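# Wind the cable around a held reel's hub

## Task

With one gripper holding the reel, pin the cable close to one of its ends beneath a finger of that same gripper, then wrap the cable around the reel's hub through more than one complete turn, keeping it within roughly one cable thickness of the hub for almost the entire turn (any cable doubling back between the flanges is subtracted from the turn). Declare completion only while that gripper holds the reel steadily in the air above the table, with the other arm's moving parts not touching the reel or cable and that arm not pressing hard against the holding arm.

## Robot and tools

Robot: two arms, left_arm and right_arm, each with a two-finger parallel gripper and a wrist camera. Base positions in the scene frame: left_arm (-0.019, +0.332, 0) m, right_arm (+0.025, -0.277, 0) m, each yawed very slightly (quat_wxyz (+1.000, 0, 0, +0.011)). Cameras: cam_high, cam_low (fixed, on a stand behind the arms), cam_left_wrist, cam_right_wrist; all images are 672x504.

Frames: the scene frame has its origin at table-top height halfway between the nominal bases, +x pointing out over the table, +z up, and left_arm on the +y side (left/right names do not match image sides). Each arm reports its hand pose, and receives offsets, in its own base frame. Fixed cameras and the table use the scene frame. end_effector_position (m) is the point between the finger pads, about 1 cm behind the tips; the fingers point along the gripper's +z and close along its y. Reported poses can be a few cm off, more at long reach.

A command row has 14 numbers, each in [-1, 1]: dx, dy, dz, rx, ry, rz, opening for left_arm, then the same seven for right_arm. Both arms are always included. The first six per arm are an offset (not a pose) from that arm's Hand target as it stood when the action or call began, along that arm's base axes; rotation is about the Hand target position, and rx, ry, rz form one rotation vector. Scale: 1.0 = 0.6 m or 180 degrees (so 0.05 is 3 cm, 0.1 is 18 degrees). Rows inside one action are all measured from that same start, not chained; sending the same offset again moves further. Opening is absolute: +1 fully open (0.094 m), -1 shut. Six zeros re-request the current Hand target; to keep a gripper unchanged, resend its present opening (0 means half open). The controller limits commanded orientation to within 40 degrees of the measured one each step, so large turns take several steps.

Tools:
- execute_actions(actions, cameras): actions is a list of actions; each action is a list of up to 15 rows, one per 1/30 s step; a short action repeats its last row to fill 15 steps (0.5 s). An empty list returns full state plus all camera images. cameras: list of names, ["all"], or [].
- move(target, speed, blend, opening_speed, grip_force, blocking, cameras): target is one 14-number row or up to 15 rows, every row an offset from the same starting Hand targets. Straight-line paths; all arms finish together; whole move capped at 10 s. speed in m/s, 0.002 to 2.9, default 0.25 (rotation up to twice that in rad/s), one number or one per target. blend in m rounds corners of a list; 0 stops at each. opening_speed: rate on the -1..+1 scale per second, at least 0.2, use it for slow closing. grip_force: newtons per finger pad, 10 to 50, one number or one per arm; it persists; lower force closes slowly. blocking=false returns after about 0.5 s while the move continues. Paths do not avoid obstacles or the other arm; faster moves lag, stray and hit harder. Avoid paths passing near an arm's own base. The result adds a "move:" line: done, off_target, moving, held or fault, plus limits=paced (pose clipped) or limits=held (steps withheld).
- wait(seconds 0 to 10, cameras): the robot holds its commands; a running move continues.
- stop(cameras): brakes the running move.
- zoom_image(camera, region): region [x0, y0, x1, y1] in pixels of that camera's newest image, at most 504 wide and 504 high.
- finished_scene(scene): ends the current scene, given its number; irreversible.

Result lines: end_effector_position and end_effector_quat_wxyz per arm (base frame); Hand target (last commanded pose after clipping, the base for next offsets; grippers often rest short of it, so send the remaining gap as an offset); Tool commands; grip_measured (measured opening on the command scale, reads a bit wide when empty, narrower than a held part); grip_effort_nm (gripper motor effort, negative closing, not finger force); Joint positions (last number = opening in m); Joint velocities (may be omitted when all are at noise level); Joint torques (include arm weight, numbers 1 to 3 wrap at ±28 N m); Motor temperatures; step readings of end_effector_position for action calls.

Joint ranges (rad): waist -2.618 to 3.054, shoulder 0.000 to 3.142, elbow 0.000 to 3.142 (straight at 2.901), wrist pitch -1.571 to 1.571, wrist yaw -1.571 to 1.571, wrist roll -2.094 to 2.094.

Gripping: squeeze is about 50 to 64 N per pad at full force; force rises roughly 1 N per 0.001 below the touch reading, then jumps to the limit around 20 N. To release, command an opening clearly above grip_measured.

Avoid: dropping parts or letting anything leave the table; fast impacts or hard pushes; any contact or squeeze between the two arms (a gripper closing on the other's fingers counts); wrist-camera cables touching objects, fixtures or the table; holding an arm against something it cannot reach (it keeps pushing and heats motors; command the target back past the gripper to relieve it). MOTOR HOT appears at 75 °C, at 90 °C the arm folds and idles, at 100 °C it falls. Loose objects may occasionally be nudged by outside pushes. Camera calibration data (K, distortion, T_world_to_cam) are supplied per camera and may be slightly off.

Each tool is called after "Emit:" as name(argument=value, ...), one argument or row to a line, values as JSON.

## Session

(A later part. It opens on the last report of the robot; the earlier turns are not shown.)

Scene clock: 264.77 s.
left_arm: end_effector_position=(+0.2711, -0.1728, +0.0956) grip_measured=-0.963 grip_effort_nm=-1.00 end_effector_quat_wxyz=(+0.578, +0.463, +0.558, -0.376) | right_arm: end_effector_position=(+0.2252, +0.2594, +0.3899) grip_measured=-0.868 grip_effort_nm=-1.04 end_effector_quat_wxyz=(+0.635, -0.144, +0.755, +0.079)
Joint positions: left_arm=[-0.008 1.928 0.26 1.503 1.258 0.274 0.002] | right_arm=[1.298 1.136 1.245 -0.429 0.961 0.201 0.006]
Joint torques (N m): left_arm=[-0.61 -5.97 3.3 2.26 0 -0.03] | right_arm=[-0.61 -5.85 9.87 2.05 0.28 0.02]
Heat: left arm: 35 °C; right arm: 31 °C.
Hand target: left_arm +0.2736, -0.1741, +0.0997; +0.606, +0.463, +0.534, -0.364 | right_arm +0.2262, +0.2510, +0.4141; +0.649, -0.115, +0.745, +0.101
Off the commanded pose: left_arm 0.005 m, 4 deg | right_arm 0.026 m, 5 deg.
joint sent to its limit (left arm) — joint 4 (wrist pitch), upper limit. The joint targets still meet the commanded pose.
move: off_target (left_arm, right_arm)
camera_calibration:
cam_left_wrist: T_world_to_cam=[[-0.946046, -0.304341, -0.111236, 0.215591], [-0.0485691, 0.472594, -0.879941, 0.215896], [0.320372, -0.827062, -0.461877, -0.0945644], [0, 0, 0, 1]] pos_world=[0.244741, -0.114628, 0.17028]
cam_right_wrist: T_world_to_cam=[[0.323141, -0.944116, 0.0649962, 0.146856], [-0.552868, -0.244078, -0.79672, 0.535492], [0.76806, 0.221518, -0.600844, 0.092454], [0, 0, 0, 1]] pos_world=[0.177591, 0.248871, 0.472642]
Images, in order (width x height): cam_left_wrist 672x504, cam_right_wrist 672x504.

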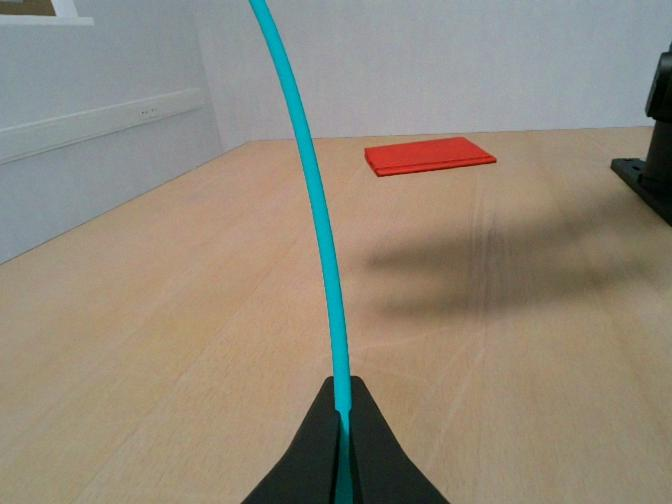

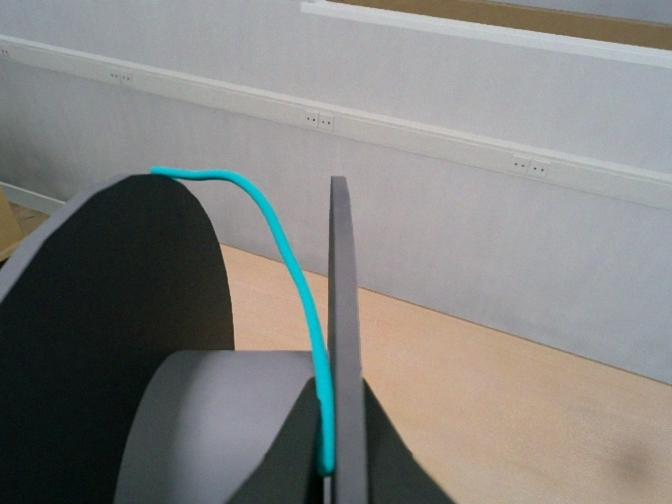

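Emit:
execute_actions(
  actions=[],
)

Scene clock: 268.03 s.
left_arm: end_effector_position=(+0.2711, -0.1728, +0.0956) grip_measured=-0.964 grip_effort_nm=-1.05 end_effector_quat_wxyz=(+0.578, +0.463, +0.558, -0.376) | right_arm: end_effector_position=(+0.2252, +0.2594, +0.3899) grip_measured=-0.868 grip_effort_nm=-1.05 end_effector_quat_wxyz=(+0.635, -0.144, +0.755, +0.079)
Joint positions: left_arm=[-0.008 1.928 0.26 1.503 1.258 0.274 0.002] | right_arm=[1.298 1.136 1.245 -0.429 0.961 0.201 0.006]
Joint velocities: within noise
Joint torques (N m): left_arm=[-0.61 -5.94 3.28 2.29 0 -0.01] | right_arm=[-0.65 -5.85 9.84 2.07 0.28 0.03]
Motor temperatures (°C): left_arm=[21 29 35 29 22 21 27] | right_arm=[23 21 31 26 22 23 23]
Heat: left arm: 35 °C; right arm: 31 °C.
Hand target: left_arm +0.2736, -0.1741, +0.0997; +0.606, +0.463, +0.534, -0.364 | right_arm +0.2262, +0.2510, +0.4141; +0.649, -0.115, +0.745, +0.101
Tool commands: left_gripper/opening=-1.0 right_gripper/opening=-1.0
Off the commanded pose: left_arm 0.005 m, 4 deg | right_arm 0.026 m, 5 deg.
camera_calibration:
cam_left_wrist: T_world_to_cam=[[-0.946046, -0.304341, -0.111236, 0.215591], [-0.0485691, 0.472594, -0.879941, 0.215896], [0.320372, -0.827062, -0.461877, -0.0945644], [0, 0, 0, 1]] pos_world=[0.244741, -0.114628, 0.17028]
cam_right_wrist: T_world_to_cam=[[0.323141, -0.944116, 0.0649962, 0.146856], [-0.552868, -0.244078, -0.79672, 0.535492], [0.76806, 0.221518, -0.600844, 0.092454], [0, 0, 0, 1]] pos_world=[0.177591, 0.248871, 0.472642]

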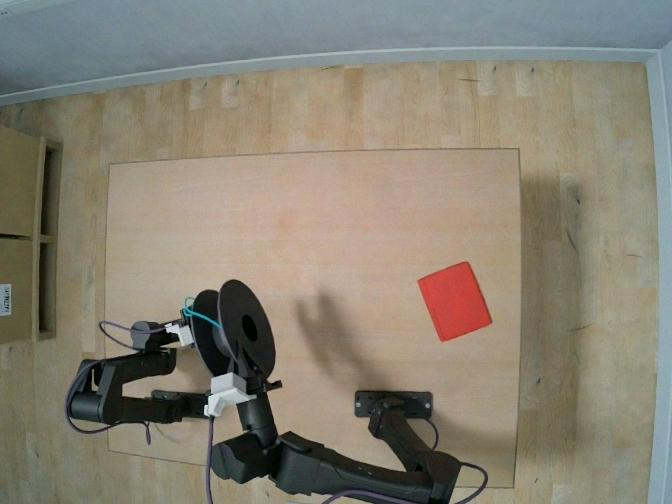

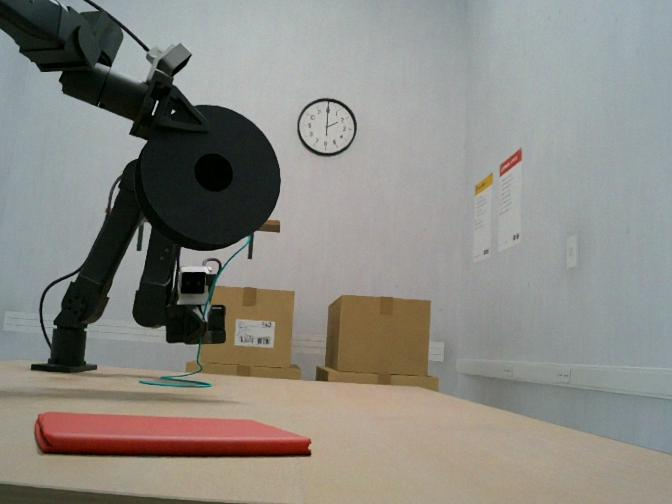

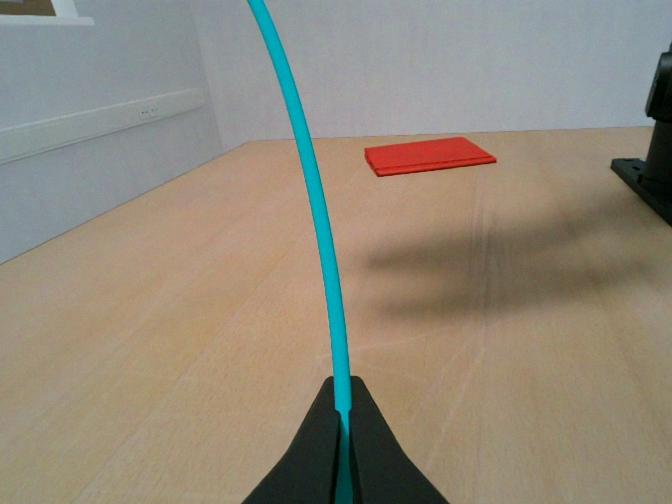

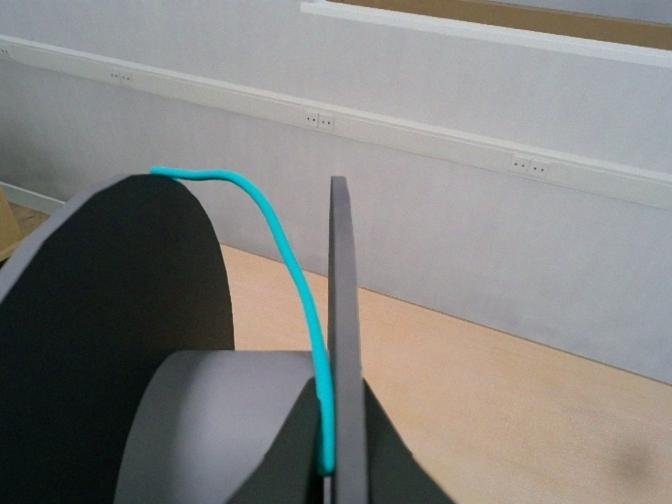

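Emit:
move(
  target=[
    [0.159,-0.063,0.158,0,0,0,-1,0,0,0,0,0,0,-1],
    [0.179,-0.128,0.125,0,0,0,-1,0,0,0,0,0,0,-1],
  ],
  blend=[0.03,0],
  speed=0.12,
  cameras=["all"],
)

Scene clock: 271.43 s.
left_arm: end_effector_position=(+0.3727, -0.2486, +0.1753) grip_measured=-0.964 grip_effort_nm=-1.05 end_effector_quat_wxyz=(+0.601, +0.464, +0.534, -0.371) | right_arm: end_effector_position=(+0.2252, +0.2594, +0.3899) grip_measured=-0.868 grip_effort_nm=-1.05 end_effector_quat_wxyz=(+0.635, -0.144, +0.755, +0.079)
Joint positions: left_arm=[-0.239 1.871 0.745 1.125 1.029 0.163 0.002] | right_arm=[1.298 1.136 1.245 -0.429 0.961 0.201 0.006]
Joint torques (N m): left_arm=[-0.34 -9.06 9.01 1.58 -0.15 0.08] | right_arm=[-0.64 -5.89 9.83 2.06 0.28 0.03]
Heat: left arm: 35 °C; right arm: 31 °C.
Hand target: left_arm +0.3810, -0.2509, +0.1747; +0.606, +0.463, +0.534, -0.364 | right_arm +0.2262, +0.2510, +0.4141; +0.649, -0.115, +0.745, +0.101
Off the commanded pose: left_arm 0.009 m, 1 deg | right_arm 0.026 m, 5 deg.
move: off_target (right_arm); blend cut to 0.0227 m at target 1
camera_calibration:
cam_left_wrist: T_world_to_cam=[[-0.938052, -0.309833, -0.155122, 0.300867], [0.00232149, 0.44206, -0.896983, 0.303229], [0.346488, -0.841776, -0.413955, -0.17485], [0, 0, 0, 1]] pos_world=[0.342109, -0.188011, 0.246282]
cam_right_wrist: T_world_to_cam=[[0.323141, -0.944116, 0.0649962, 0.146856], [-0.552868, -0.244078, -0.79672, 0.535492], [0.76806, 0.221518, -0.600844, 0.092454], [0, 0, 0, 1]] pos_world=[0.177591, 0.248871, 0.472642]

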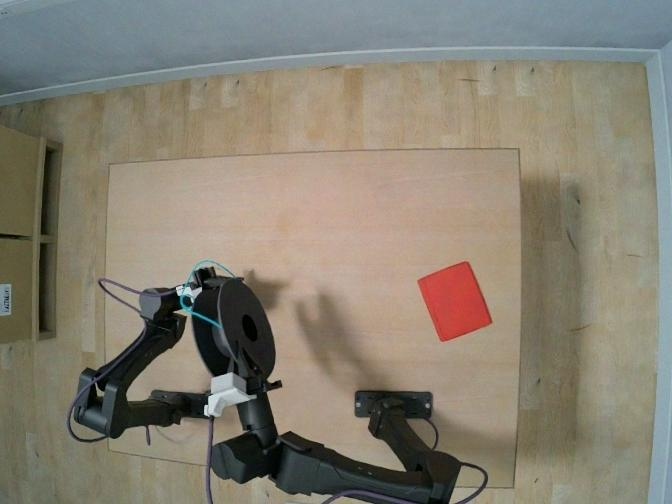

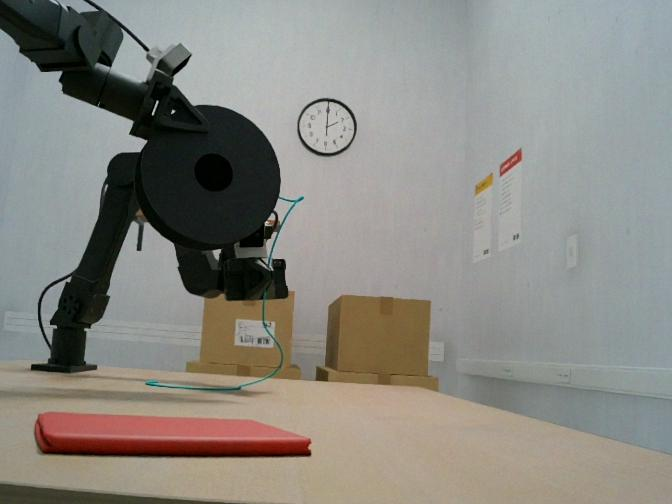

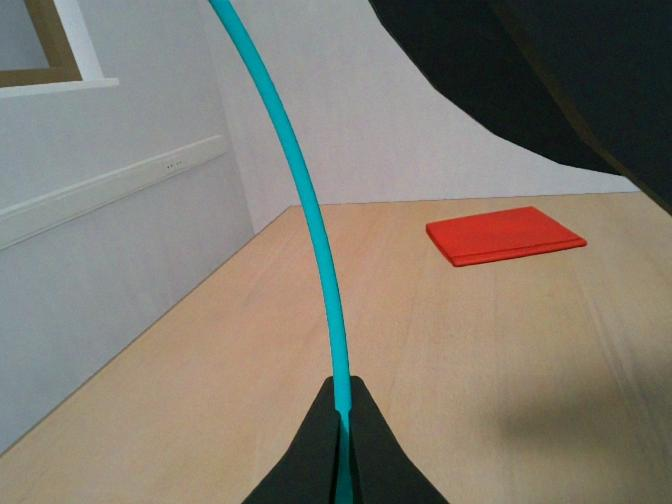

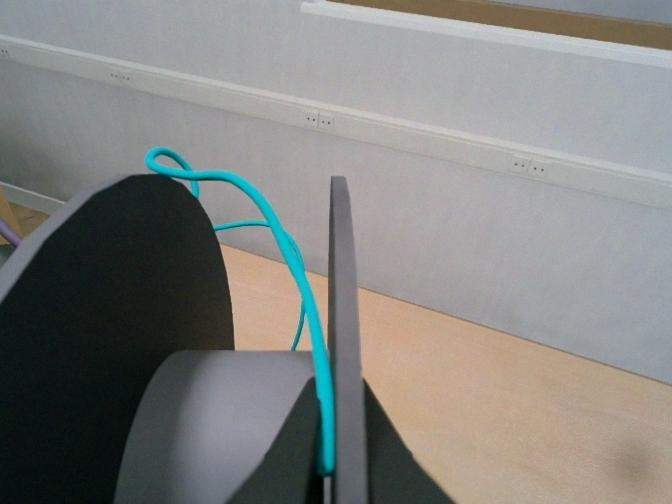

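Emit:
move(
  target=[-0.127,-0.040,-0.1,0,0,0,-1,0,0,0,0,0,0,-1],
  speed=0.1,
  cameras=["all"],
)

Scene clock: 273.50 s.
left_arm: end_effector_position=(+0.3068, -0.2751, +0.1187) grip_measured=-0.964 grip_effort_nm=-1.05 end_effector_quat_wxyz=(+0.600, +0.465, +0.536, -0.369) | right_arm: end_effector_position=(+0.2252, +0.2594, +0.3899) grip_measured=-0.868 grip_effort_nm=-1.05 end_effector_quat_wxyz=(+0.635, -0.144, +0.755, +0.079)
Joint positions: left_arm=[-0.391 1.979 0.481 1.486 0.875 0.172 0.002] | right_arm=[1.298 1.136 1.245 -0.429 0.961 0.201 0.006]
Joint torques (N m): left_arm=[-0.53 -7.82 3.1 2.17 -0.15 0.02] | right_arm=[-0.65 -5.83 9.83 2.06 0.27 0.03]
Heat: left arm: 35 °C; right arm: 31 °C.
Hand target: left_arm +0.3049, -0.2748, +0.1147; +0.606, +0.463, +0.534, -0.364 | right_arm +0.2262, +0.2510, +0.4141; +0.649, -0.115, +0.745, +0.101
Off the commanded pose: left_arm 0.005 m, 1 deg | right_arm 0.026 m, 5 deg.
move: off_target (right_arm)
camera_calibration:
cam_left_wrist: T_world_to_cam=[[-0.937587, -0.310445, -0.156701, 0.221911], [0.000892223, 0.448464, -0.893801, 0.266085], [0.34775, -0.838155, -0.420197, -0.196357], [0, 0, 0, 1]] pos_world=[0.276106, -0.215016, 0.190093]
cam_right_wrist: T_world_to_cam=[[0.323141, -0.944116, 0.0649962, 0.146856], [-0.552868, -0.244078, -0.79672, 0.535492], [0.76806, 0.221518, -0.600844, 0.092454], [0, 0, 0, 1]] pos_world=[0.177591, 0.248871, 0.472642]

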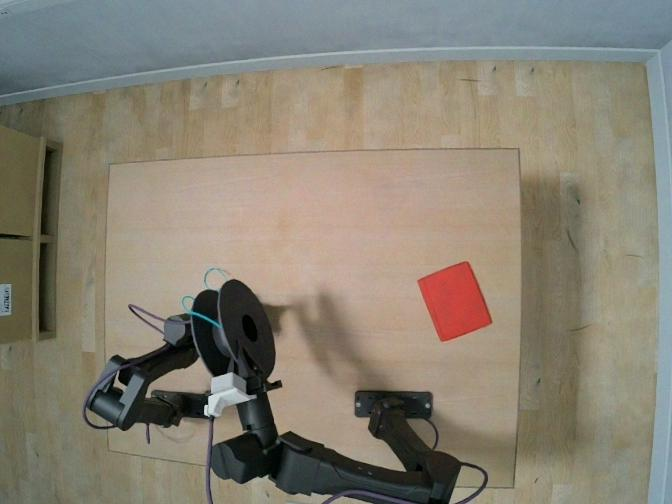

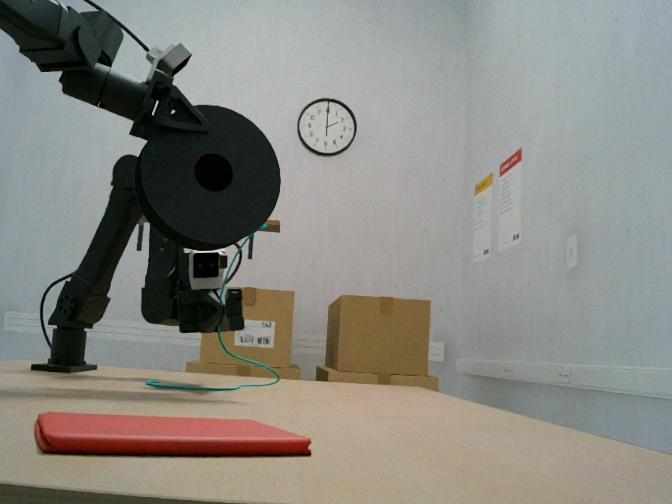

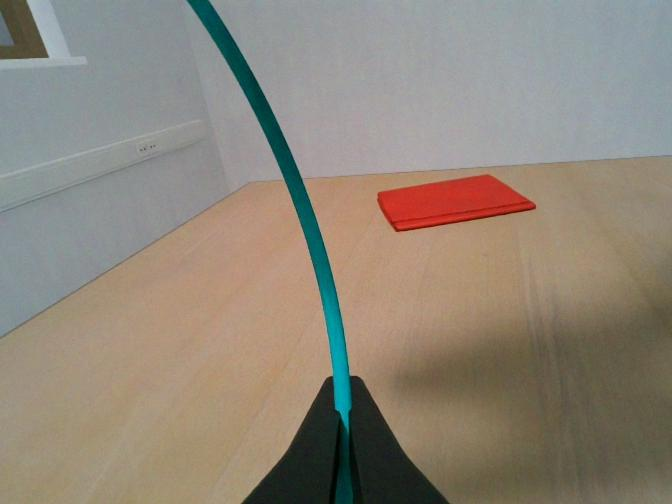

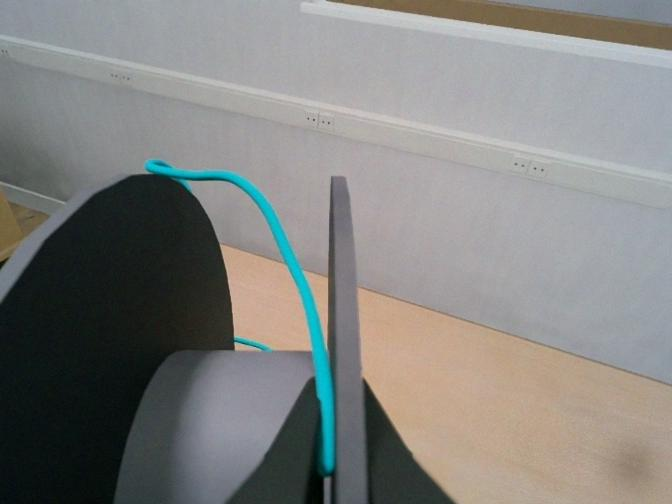

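Emit:
move(
  target=[
    [-0.163,-0.035,0,0,0,0,-1,0,0,0,0,0,0,-1],
    [-0.275,-0.072,0.117,0,0,0,-1,0,0,0,0,0,0,-1],
  ],
  speed=0.1,
  blend=[0.03,0],
  cameras=["all"],
)

Scene clock: 277.10 s.
left_arm: end_effector_position=(+0.1378, -0.3159, +0.1725) grip_measured=-0.964 grip_effort_nm=-1.05 end_effector_quat_wxyz=(+0.594, +0.470, +0.541, -0.365) | right_arm: end_effector_position=(+0.2251, +0.2593, +0.3897) grip_measured=-0.868 grip_effort_nm=-1.05 end_effector_quat_wxyz=(+0.635, -0.144, +0.755, +0.079)
Joint positions: left_arm=[-1.05 1.203 0.137 1.036 0.216 0.171 0.002] | right_arm=[1.298 1.136 1.245 -0.431 0.961 0.201 0.006]
Joint torques (N m): left_arm=[-0.57 -6.01 8.99 1.87 -0.18 0.01] | right_arm=[-0.61 -5.87 9.85 2.08 0.29 0.03]
Heat: left arm: 35 °C; right arm: 31 °C.
Hand target: left_arm +0.1398, -0.3180, +0.1850; +0.606, +0.463, +0.534, -0.364 | right_arm +0.2262, +0.2510, +0.4141; +0.649, -0.115, +0.745, +0.101
Off the commanded pose: left_arm 0.013 m, 2 deg | right_arm 0.026 m, 5 deg.
move: off_target (left_arm, right_arm)
camera_calibration:
cam_left_wrist: T_world_to_cam=[[-0.938298, -0.307228, -0.158769, 0.060782], [-0.00297954, 0.466263, -0.884641, 0.337191], [0.345815, -0.829584, -0.438409, -0.14306], [0, 0, 0, 1]] pos_world=[0.107509, -0.257226, 0.245224]
cam_right_wrist: T_world_to_cam=[[0.323123, -0.944056, 0.0659562, 0.146404], [-0.553147, -0.244956, -0.796257, 0.535381], [0.767867, 0.220805, -0.601353, 0.0927854], [0, 0, 0, 1]] pos_world=[0.177591, 0.248871, 0.472441]

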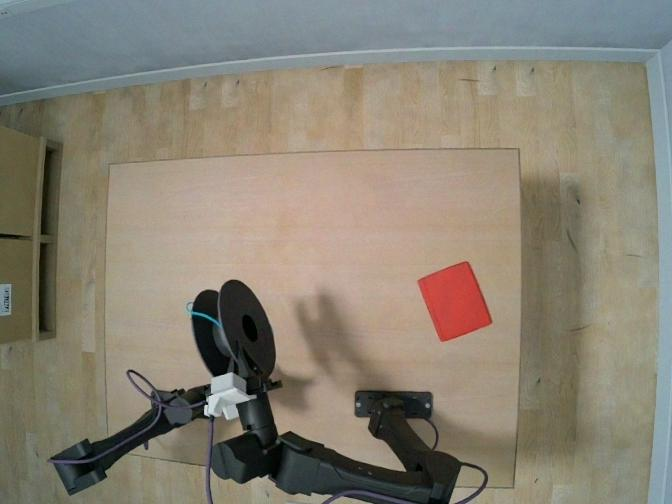

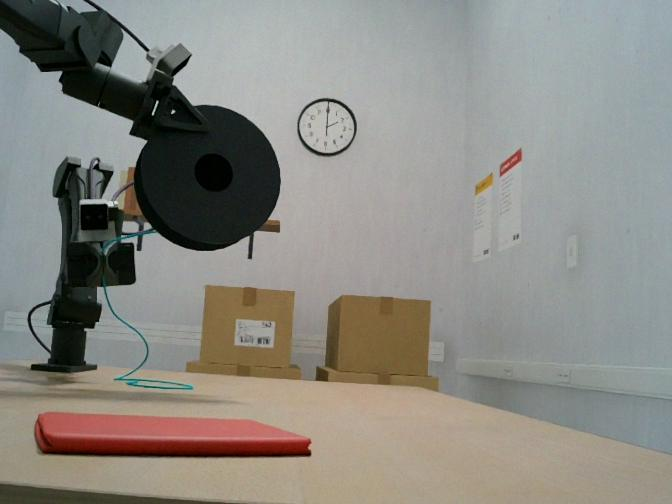

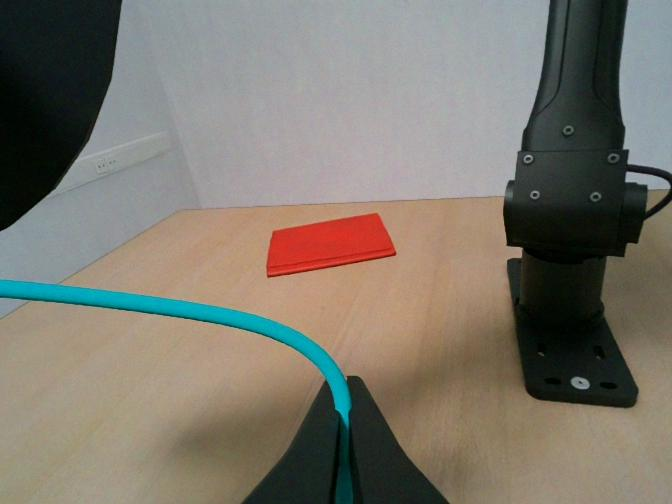

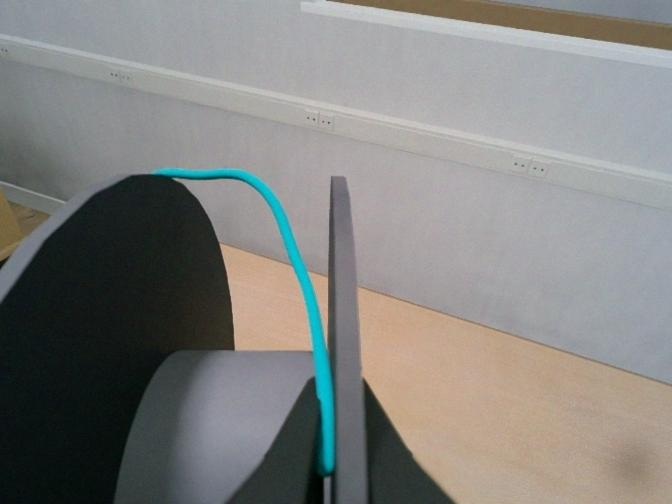

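Emit:
zoom_image(
  camera="cam_high",
  region=[150, 250, 290, 390],
)

Emit:
zoom_image(
  camera="cam_low",
  region=[60, 80, 300, 300],
)

Scaled by 3.600 from the camera's 672x504 image, which has a finer 960x720 frame.

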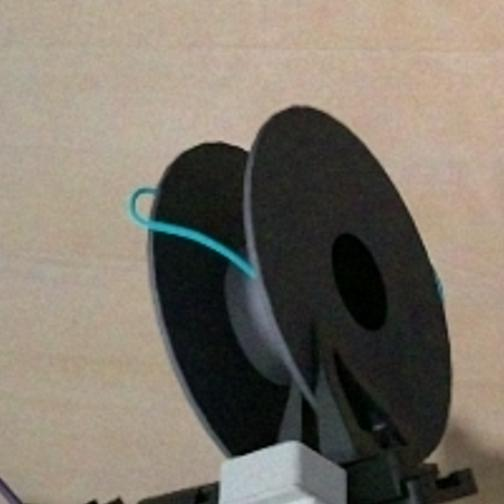

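Scaled by 2.100 from the camera's 672x504 image, which has a finer 960x720 frame.

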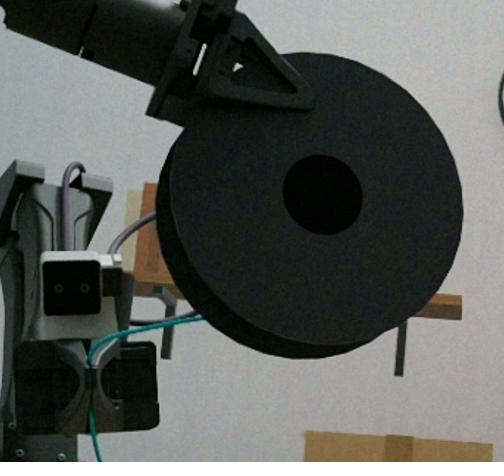

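Emit:
move(
  target=[
    [0.112,0.037,-0.117,0,0,0,-1,0,0,0,0,0,0,-1],
    [0.407,0.097,-0.05,0,0,0,-1,0,0,0,0,0,0,-1],
    [0.565,0.148,0.217,0,0,0,-1,0,0,0,0,0,0,-1],
    [0.660,0.178,0.35,0,0,0,-1,0,0,0,0,0,0,-1],
  ],
  speed=0.12,
  blend=[0.03,0.04,0.04,0],
  cameras=["all"],
)

Scene clock: 284.87 s.
left_arm: end_effector_position=(+0.5289, -0.2134, +0.4008) grip_measured=-0.964 grip_effort_nm=-1.05 end_effector_quat_wxyz=(+0.609, +0.460, +0.533, -0.364) | right_arm: end_effector_position=(+0.2251, +0.2593, +0.3897) grip_measured=-0.868 grip_effort_nm=-1.04 end_effector_quat_wxyz=(+0.635, -0.144, +0.755, +0.079)
Joint positions: left_arm=[-0.091 2.118 2.093 0.045 1.16 0.156 0.002] | right_arm=[1.298 1.136 1.245 -0.431 0.961 0.201 0.006]
Joint torques (N m): left_arm=[0.65 -12.9 11.58 1.37 0.13 0.09] | right_arm=[-0.66 -5.87 9.87 2.09 0.29 0.02]
Heat: left arm: 36 °C; right arm: 31 °C.
Hand target: left_arm +0.5358, -0.2113, +0.3949; +0.606, +0.463, +0.534, -0.364 | right_arm +0.2262, +0.2510, +0.4141; +0.649, -0.115, +0.745, +0.101
Off the commanded pose: left_arm 0.009 m, 1 deg | right_arm 0.026 m, 5 deg.
move: off_target (right_arm)
camera_calibration:
cam_left_wrist: T_world_to_cam=[[-0.93041, -0.326178, -0.167169, 0.490592], [0.00786416, 0.438226, -0.89883, 0.486428], [0.366437, -0.837595, -0.405165, -0.119126], [0, 0, 0, 1]] pos_world=[0.496279, -0.152924, 0.470963]
cam_right_wrist: T_world_to_cam=[[0.323123, -0.944056, 0.0659562, 0.146404], [-0.553147, -0.244956, -0.796257, 0.535381], [0.767867, 0.220805, -0.601353, 0.0927854], [0, 0, 0, 1]] pos_world=[0.177591, 0.248871, 0.472441]

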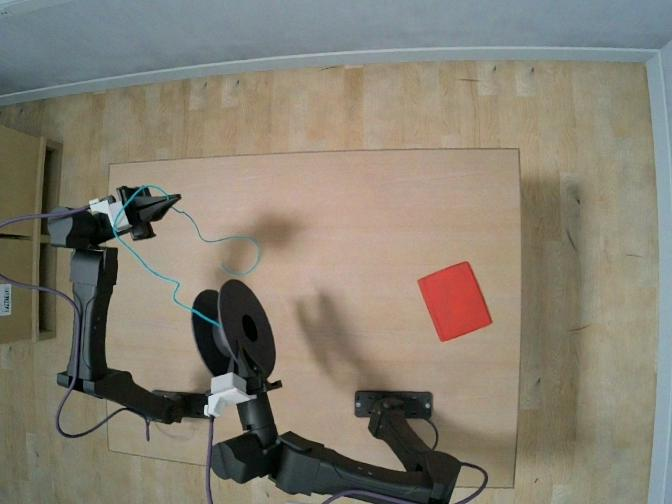

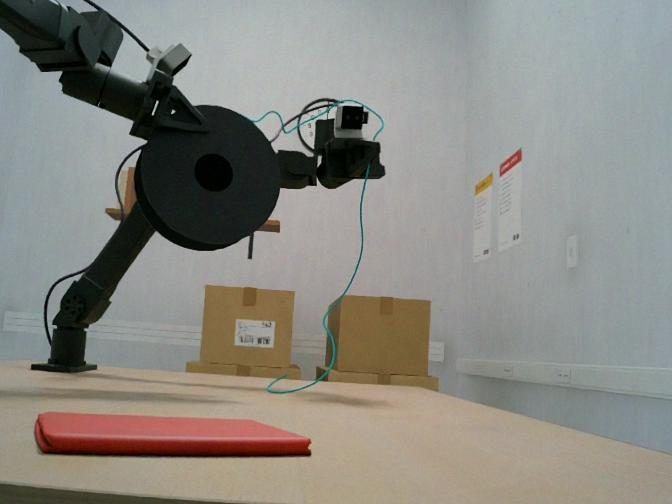

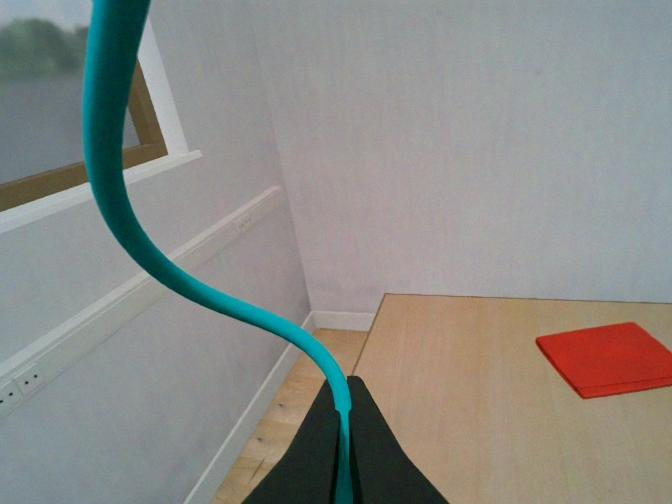

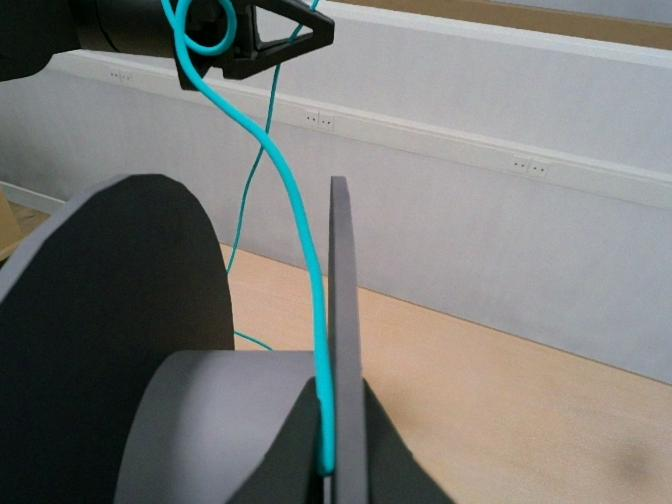

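Emit:
move(
  target=[
    [0.047,-0.038,-0.216,0,0,0,-1,0,0,0,0,0,0,-1],
    [-0.111,-0.09,-0.4,0,0,0,-1,0,0,0,0,0,0,-1],
  ],
  speed=0.12,
  blend=[0.03,0],
  cameras=["all"],
)

Scene clock: 288.53 s.
left_arm: end_effector_position=(+0.4718, -0.2651, +0.1470) grip_measured=-0.964 grip_effort_nm=-1.05 end_effector_quat_wxyz=(+0.600, +0.465, +0.536, -0.370) | right_arm: end_effector_position=(+0.2251, +0.2593, +0.3897) grip_measured=-0.868 grip_effort_nm=-1.04 end_effector_quat_wxyz=(+0.635, -0.144, +0.755, +0.079)
Joint positions: left_arm=[-0.221 2.223 1.193 1.016 1.046 0.174 0.002] | right_arm=[1.298 1.136 1.245 -0.431 0.961 0.201 0.006]
Joint torques (N m): left_arm=[-0.27 -17.84 5.27 1.67 -0.13 -0.05] | right_arm=[-0.65 -5.87 9.85 2.09 0.29 0.03]
Heat: left arm: 36 °C; right arm: 31 °C.
Hand target: left_arm +0.4693, -0.2653, +0.1548; +0.606, +0.463, +0.534, -0.364 | right_arm +0.2262, +0.2510, +0.4141; +0.649, -0.115, +0.745, +0.101
Off the commanded pose: left_arm 0.008 m, 1 deg | right_arm 0.026 m, 5 deg.
move: off_target (right_arm)
camera_calibration:
cam_left_wrist: T_world_to_cam=[[-0.938065, -0.309444, -0.155816, 0.384595], [0.000803447, 0.447793, -0.894137, 0.286677], [0.346458, -0.838884, -0.41981, -0.233111], [0, 0, 0, 1]] pos_world=[0.441308, -0.204915, 0.218392]
cam_right_wrist: T_world_to_cam=[[0.323123, -0.944056, 0.0659562, 0.146404], [-0.553147, -0.244956, -0.796257, 0.535381], [0.767867, 0.220805, -0.601353, 0.0927854], [0, 0, 0, 1]] pos_world=[0.177591, 0.248871, 0.472441]

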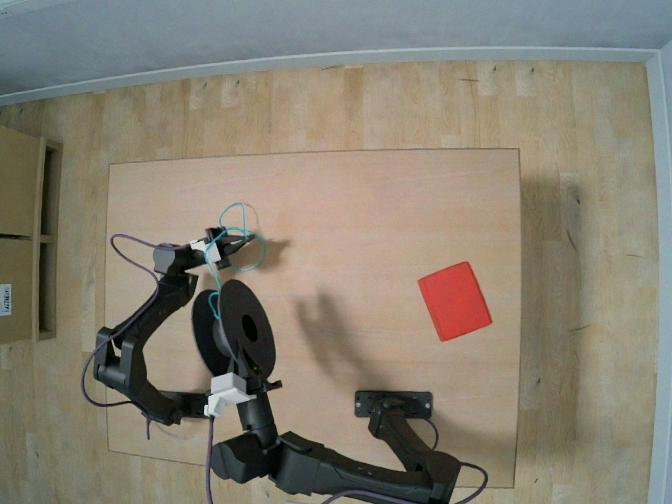

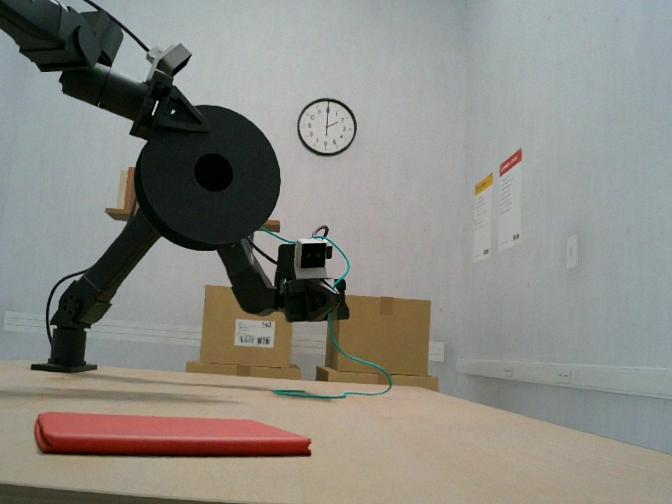

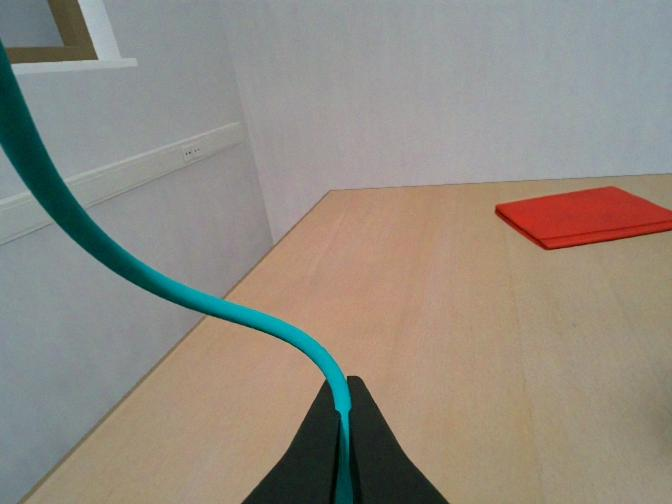

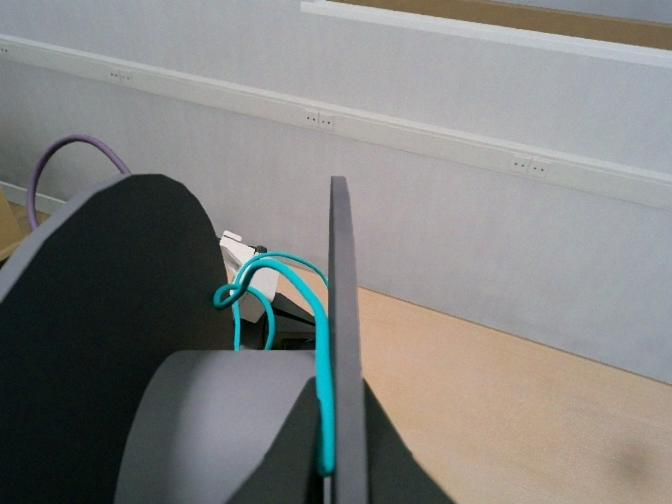

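Emit:
move(
  target=[
    [-0.2,-0.028,-0.083,0,0,0,-1,0,0,0,0,0,0,-1],
    [-0.464,-0.078,-0.05,0,0,0,-1,0,0,0,0,0,0,-1],
    [-0.622,-0.076,0.067,0,0,0,-1,0,0,0,0,0,0,-1],
  ],
  speed=0.12,
  blend=[0.04,0.04,0],
  cameras=["all"],
)

Scene clock: 293.53 s.
left_arm: end_effector_position=(+0.0950, -0.3072, +0.1761) grip_measured=-0.964 grip_effort_nm=-1.05 end_effector_quat_wxyz=(+0.591, +0.475, +0.544, -0.358) | right_arm: end_effector_position=(+0.2251, +0.2593, +0.3897) grip_measured=-0.868 grip_effort_nm=-1.04 end_effector_quat_wxyz=(+0.635, -0.144, +0.755, +0.079)
Joint positions: left_arm=[-1.288 0.942 0.089 0.809 -0.025 0.173 0.002] | right_arm=[1.298 1.136 1.245 -0.431 0.961 0.201 0.006]
Joint velocities: left_arm=[within noise] | right_arm=[0.002 -0.046 0.007 0.007 -0.051 0.037 0.001]
Joint torques (N m): left_arm=[-0.81 -3.96 11.15 1.92 -0.18 -0.01] | right_arm=[-0.66 -5.9 9.91 2.06 0.29 0.02]
Heat: left arm: 36 °C; right arm: 31 °C.
Hand target: left_arm +0.0961, -0.3109, +0.1949; +0.606, +0.463, +0.534, -0.364 | right_arm +0.2262, +0.2510, +0.4141; +0.649, -0.115, +0.745, +0.101
Off the commanded pose: left_arm 0.019 m, 3 deg | right_arm 0.026 m, 5 deg.
move: off_target (left_arm, right_arm)
camera_calibration:
cam_left_wrist: T_world_to_cam=[[-0.936887, -0.306629, -0.16799, 0.025498], [-0.000544019, 0.481755, -0.876306, 0.339248], [0.349631, -0.820909, -0.451517, -0.114778], [0, 0, 0, 1]] pos_world=[0.0642032, -0.249838, 0.249744]
cam_right_wrist: T_world_to_cam=[[0.323123, -0.944056, 0.0659562, 0.146404], [-0.553147, -0.244956, -0.796257, 0.535381], [0.767867, 0.220805, -0.601353, 0.0927854], [0, 0, 0, 1]] pos_world=[0.177591, 0.248871, 0.472441]

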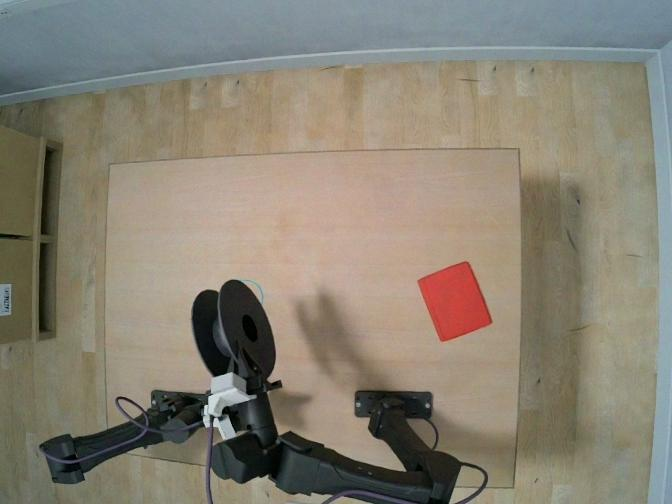

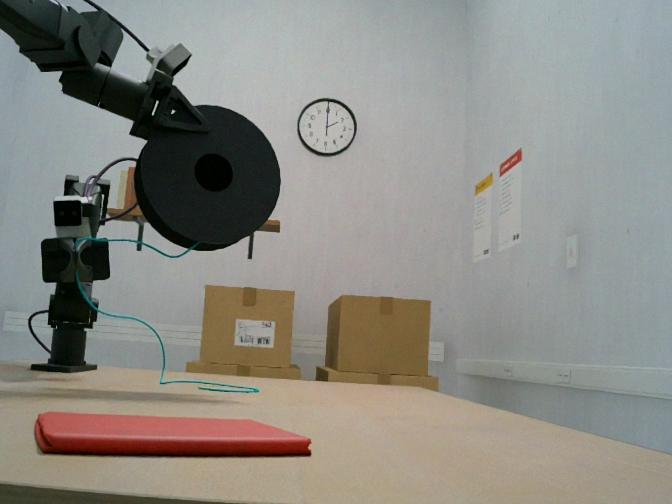

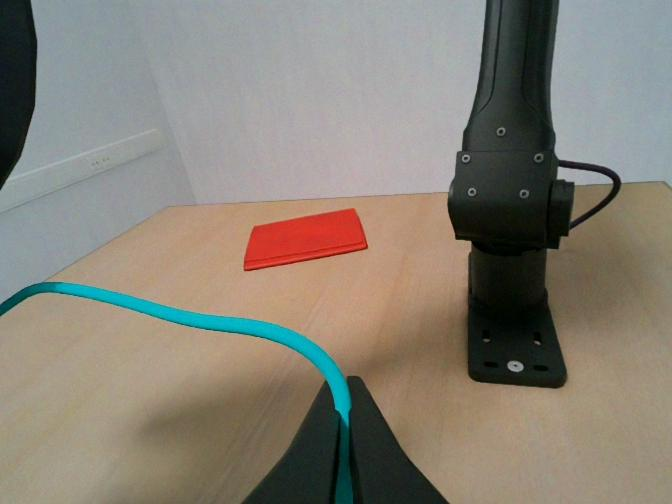

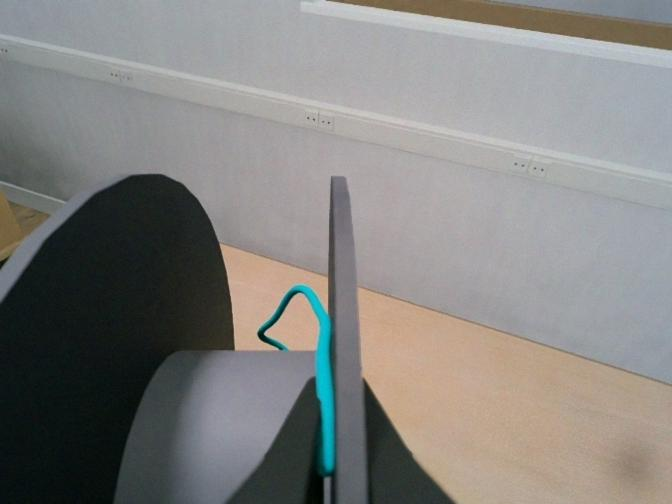

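Emit:
move(
  target=[
    [0,0.105,0.067,0,0,-0.128,-1,0,0,0,0,0,0,-1],
    [0.012,0.127,0.267,0,0,-0.128,-1,0,0,0,0,0,0,-1],
  ],
  speed=0.12,
  cameras=["all"],
)

Scene clock: 299.07 s.
left_arm: end_effector_position=(+0.1054, -0.2366, +0.3434) grip_measured=-0.964 grip_effort_nm=-1.05 end_effector_quat_wxyz=(+0.513, +0.555, +0.442, -0.484) | right_arm: end_effector_position=(+0.2251, +0.2593, +0.3897) grip_measured=-0.868 grip_effort_nm=-1.05 end_effector_quat_wxyz=(+0.635, -0.144, +0.755, +0.079)
Joint positions: left_arm=[-0.449 0.695 0.687 -0.009 1.205 0.157 0.002] | right_arm=[1.298 1.136 1.245 -0.431 0.961 0.201 0.006]
Joint torques (N m): left_arm=[0.69 -0.08 11.7 1.34 0.14 0.1] | right_arm=[-0.62 -5.85 9.89 2.07 0.28 0.03]
Heat: left arm: 36 °C; right arm: 31 °C.
Hand target: left_arm +0.1033, -0.2347, +0.3552; +0.521, +0.561, +0.431, -0.478 | right_arm +0.2262, +0.2510, +0.4141; +0.649, -0.115, +0.745, +0.101
Off the commanded pose: left_arm 0.012 m, 2 deg | right_arm 0.026 m, 5 deg.
move: off_target (left_arm, right_arm)
camera_calibration:
cam_left_wrist: T_world_to_cam=[[-0.988477, 0.0675927, -0.135442, 0.167797], [0.151306, 0.414893, -0.897201, 0.427284], [-0.00445017, -0.907356, -0.42034, 0.0212027], [0, 0, 0, 1]] pos_world=[0.101307, -0.169381, 0.414999]
cam_right_wrist: T_world_to_cam=[[0.323123, -0.944056, 0.0659562, 0.146404], [-0.553147, -0.244956, -0.796257, 0.535381], [0.767867, 0.220805, -0.601353, 0.0927854], [0, 0, 0, 1]] pos_world=[0.177591, 0.248871, 0.472441]

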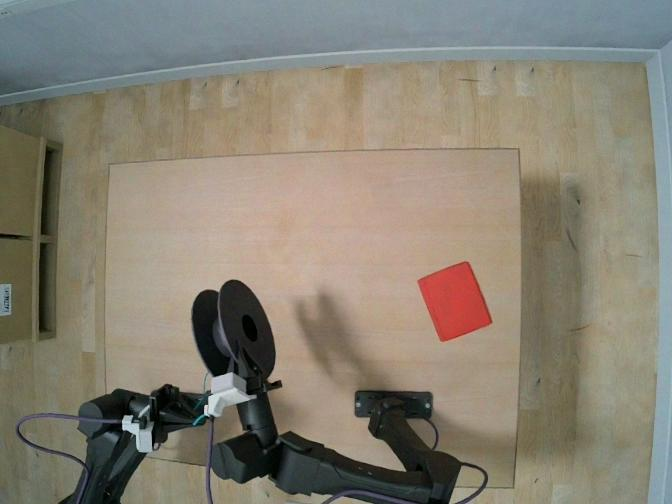

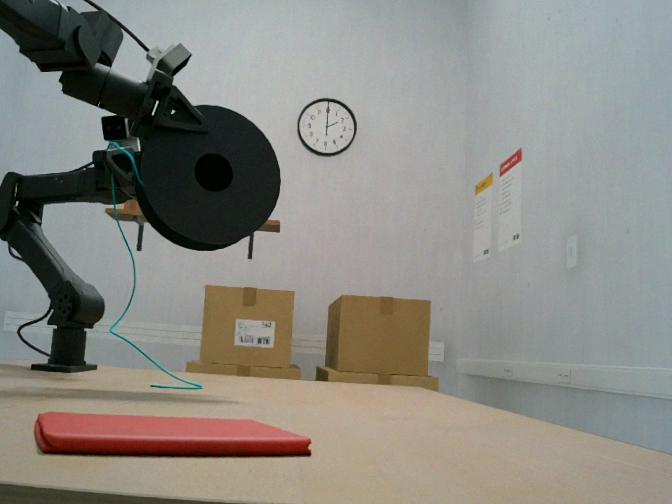

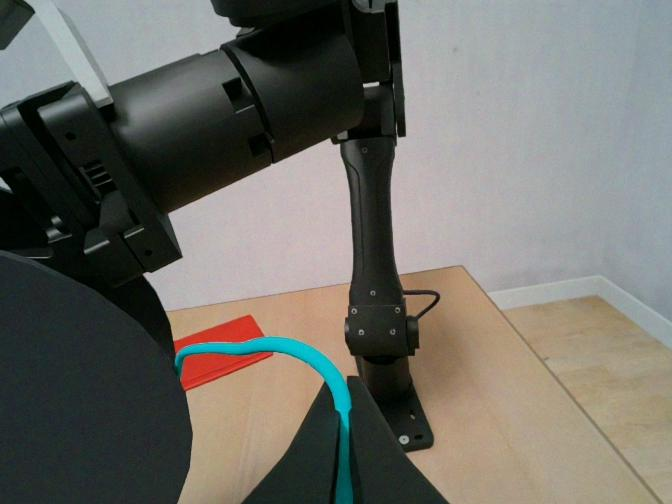

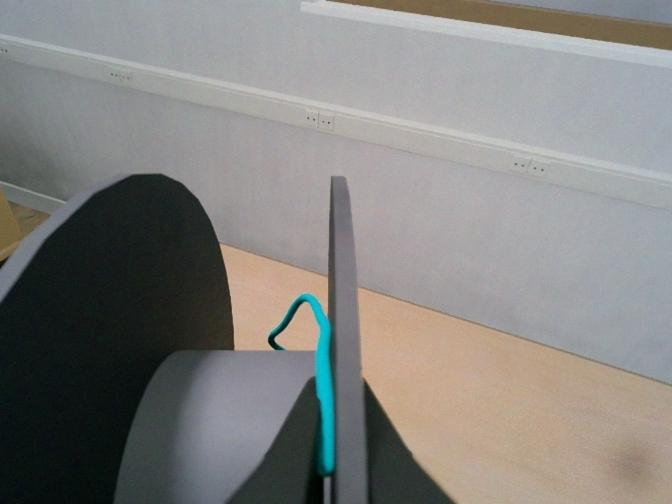

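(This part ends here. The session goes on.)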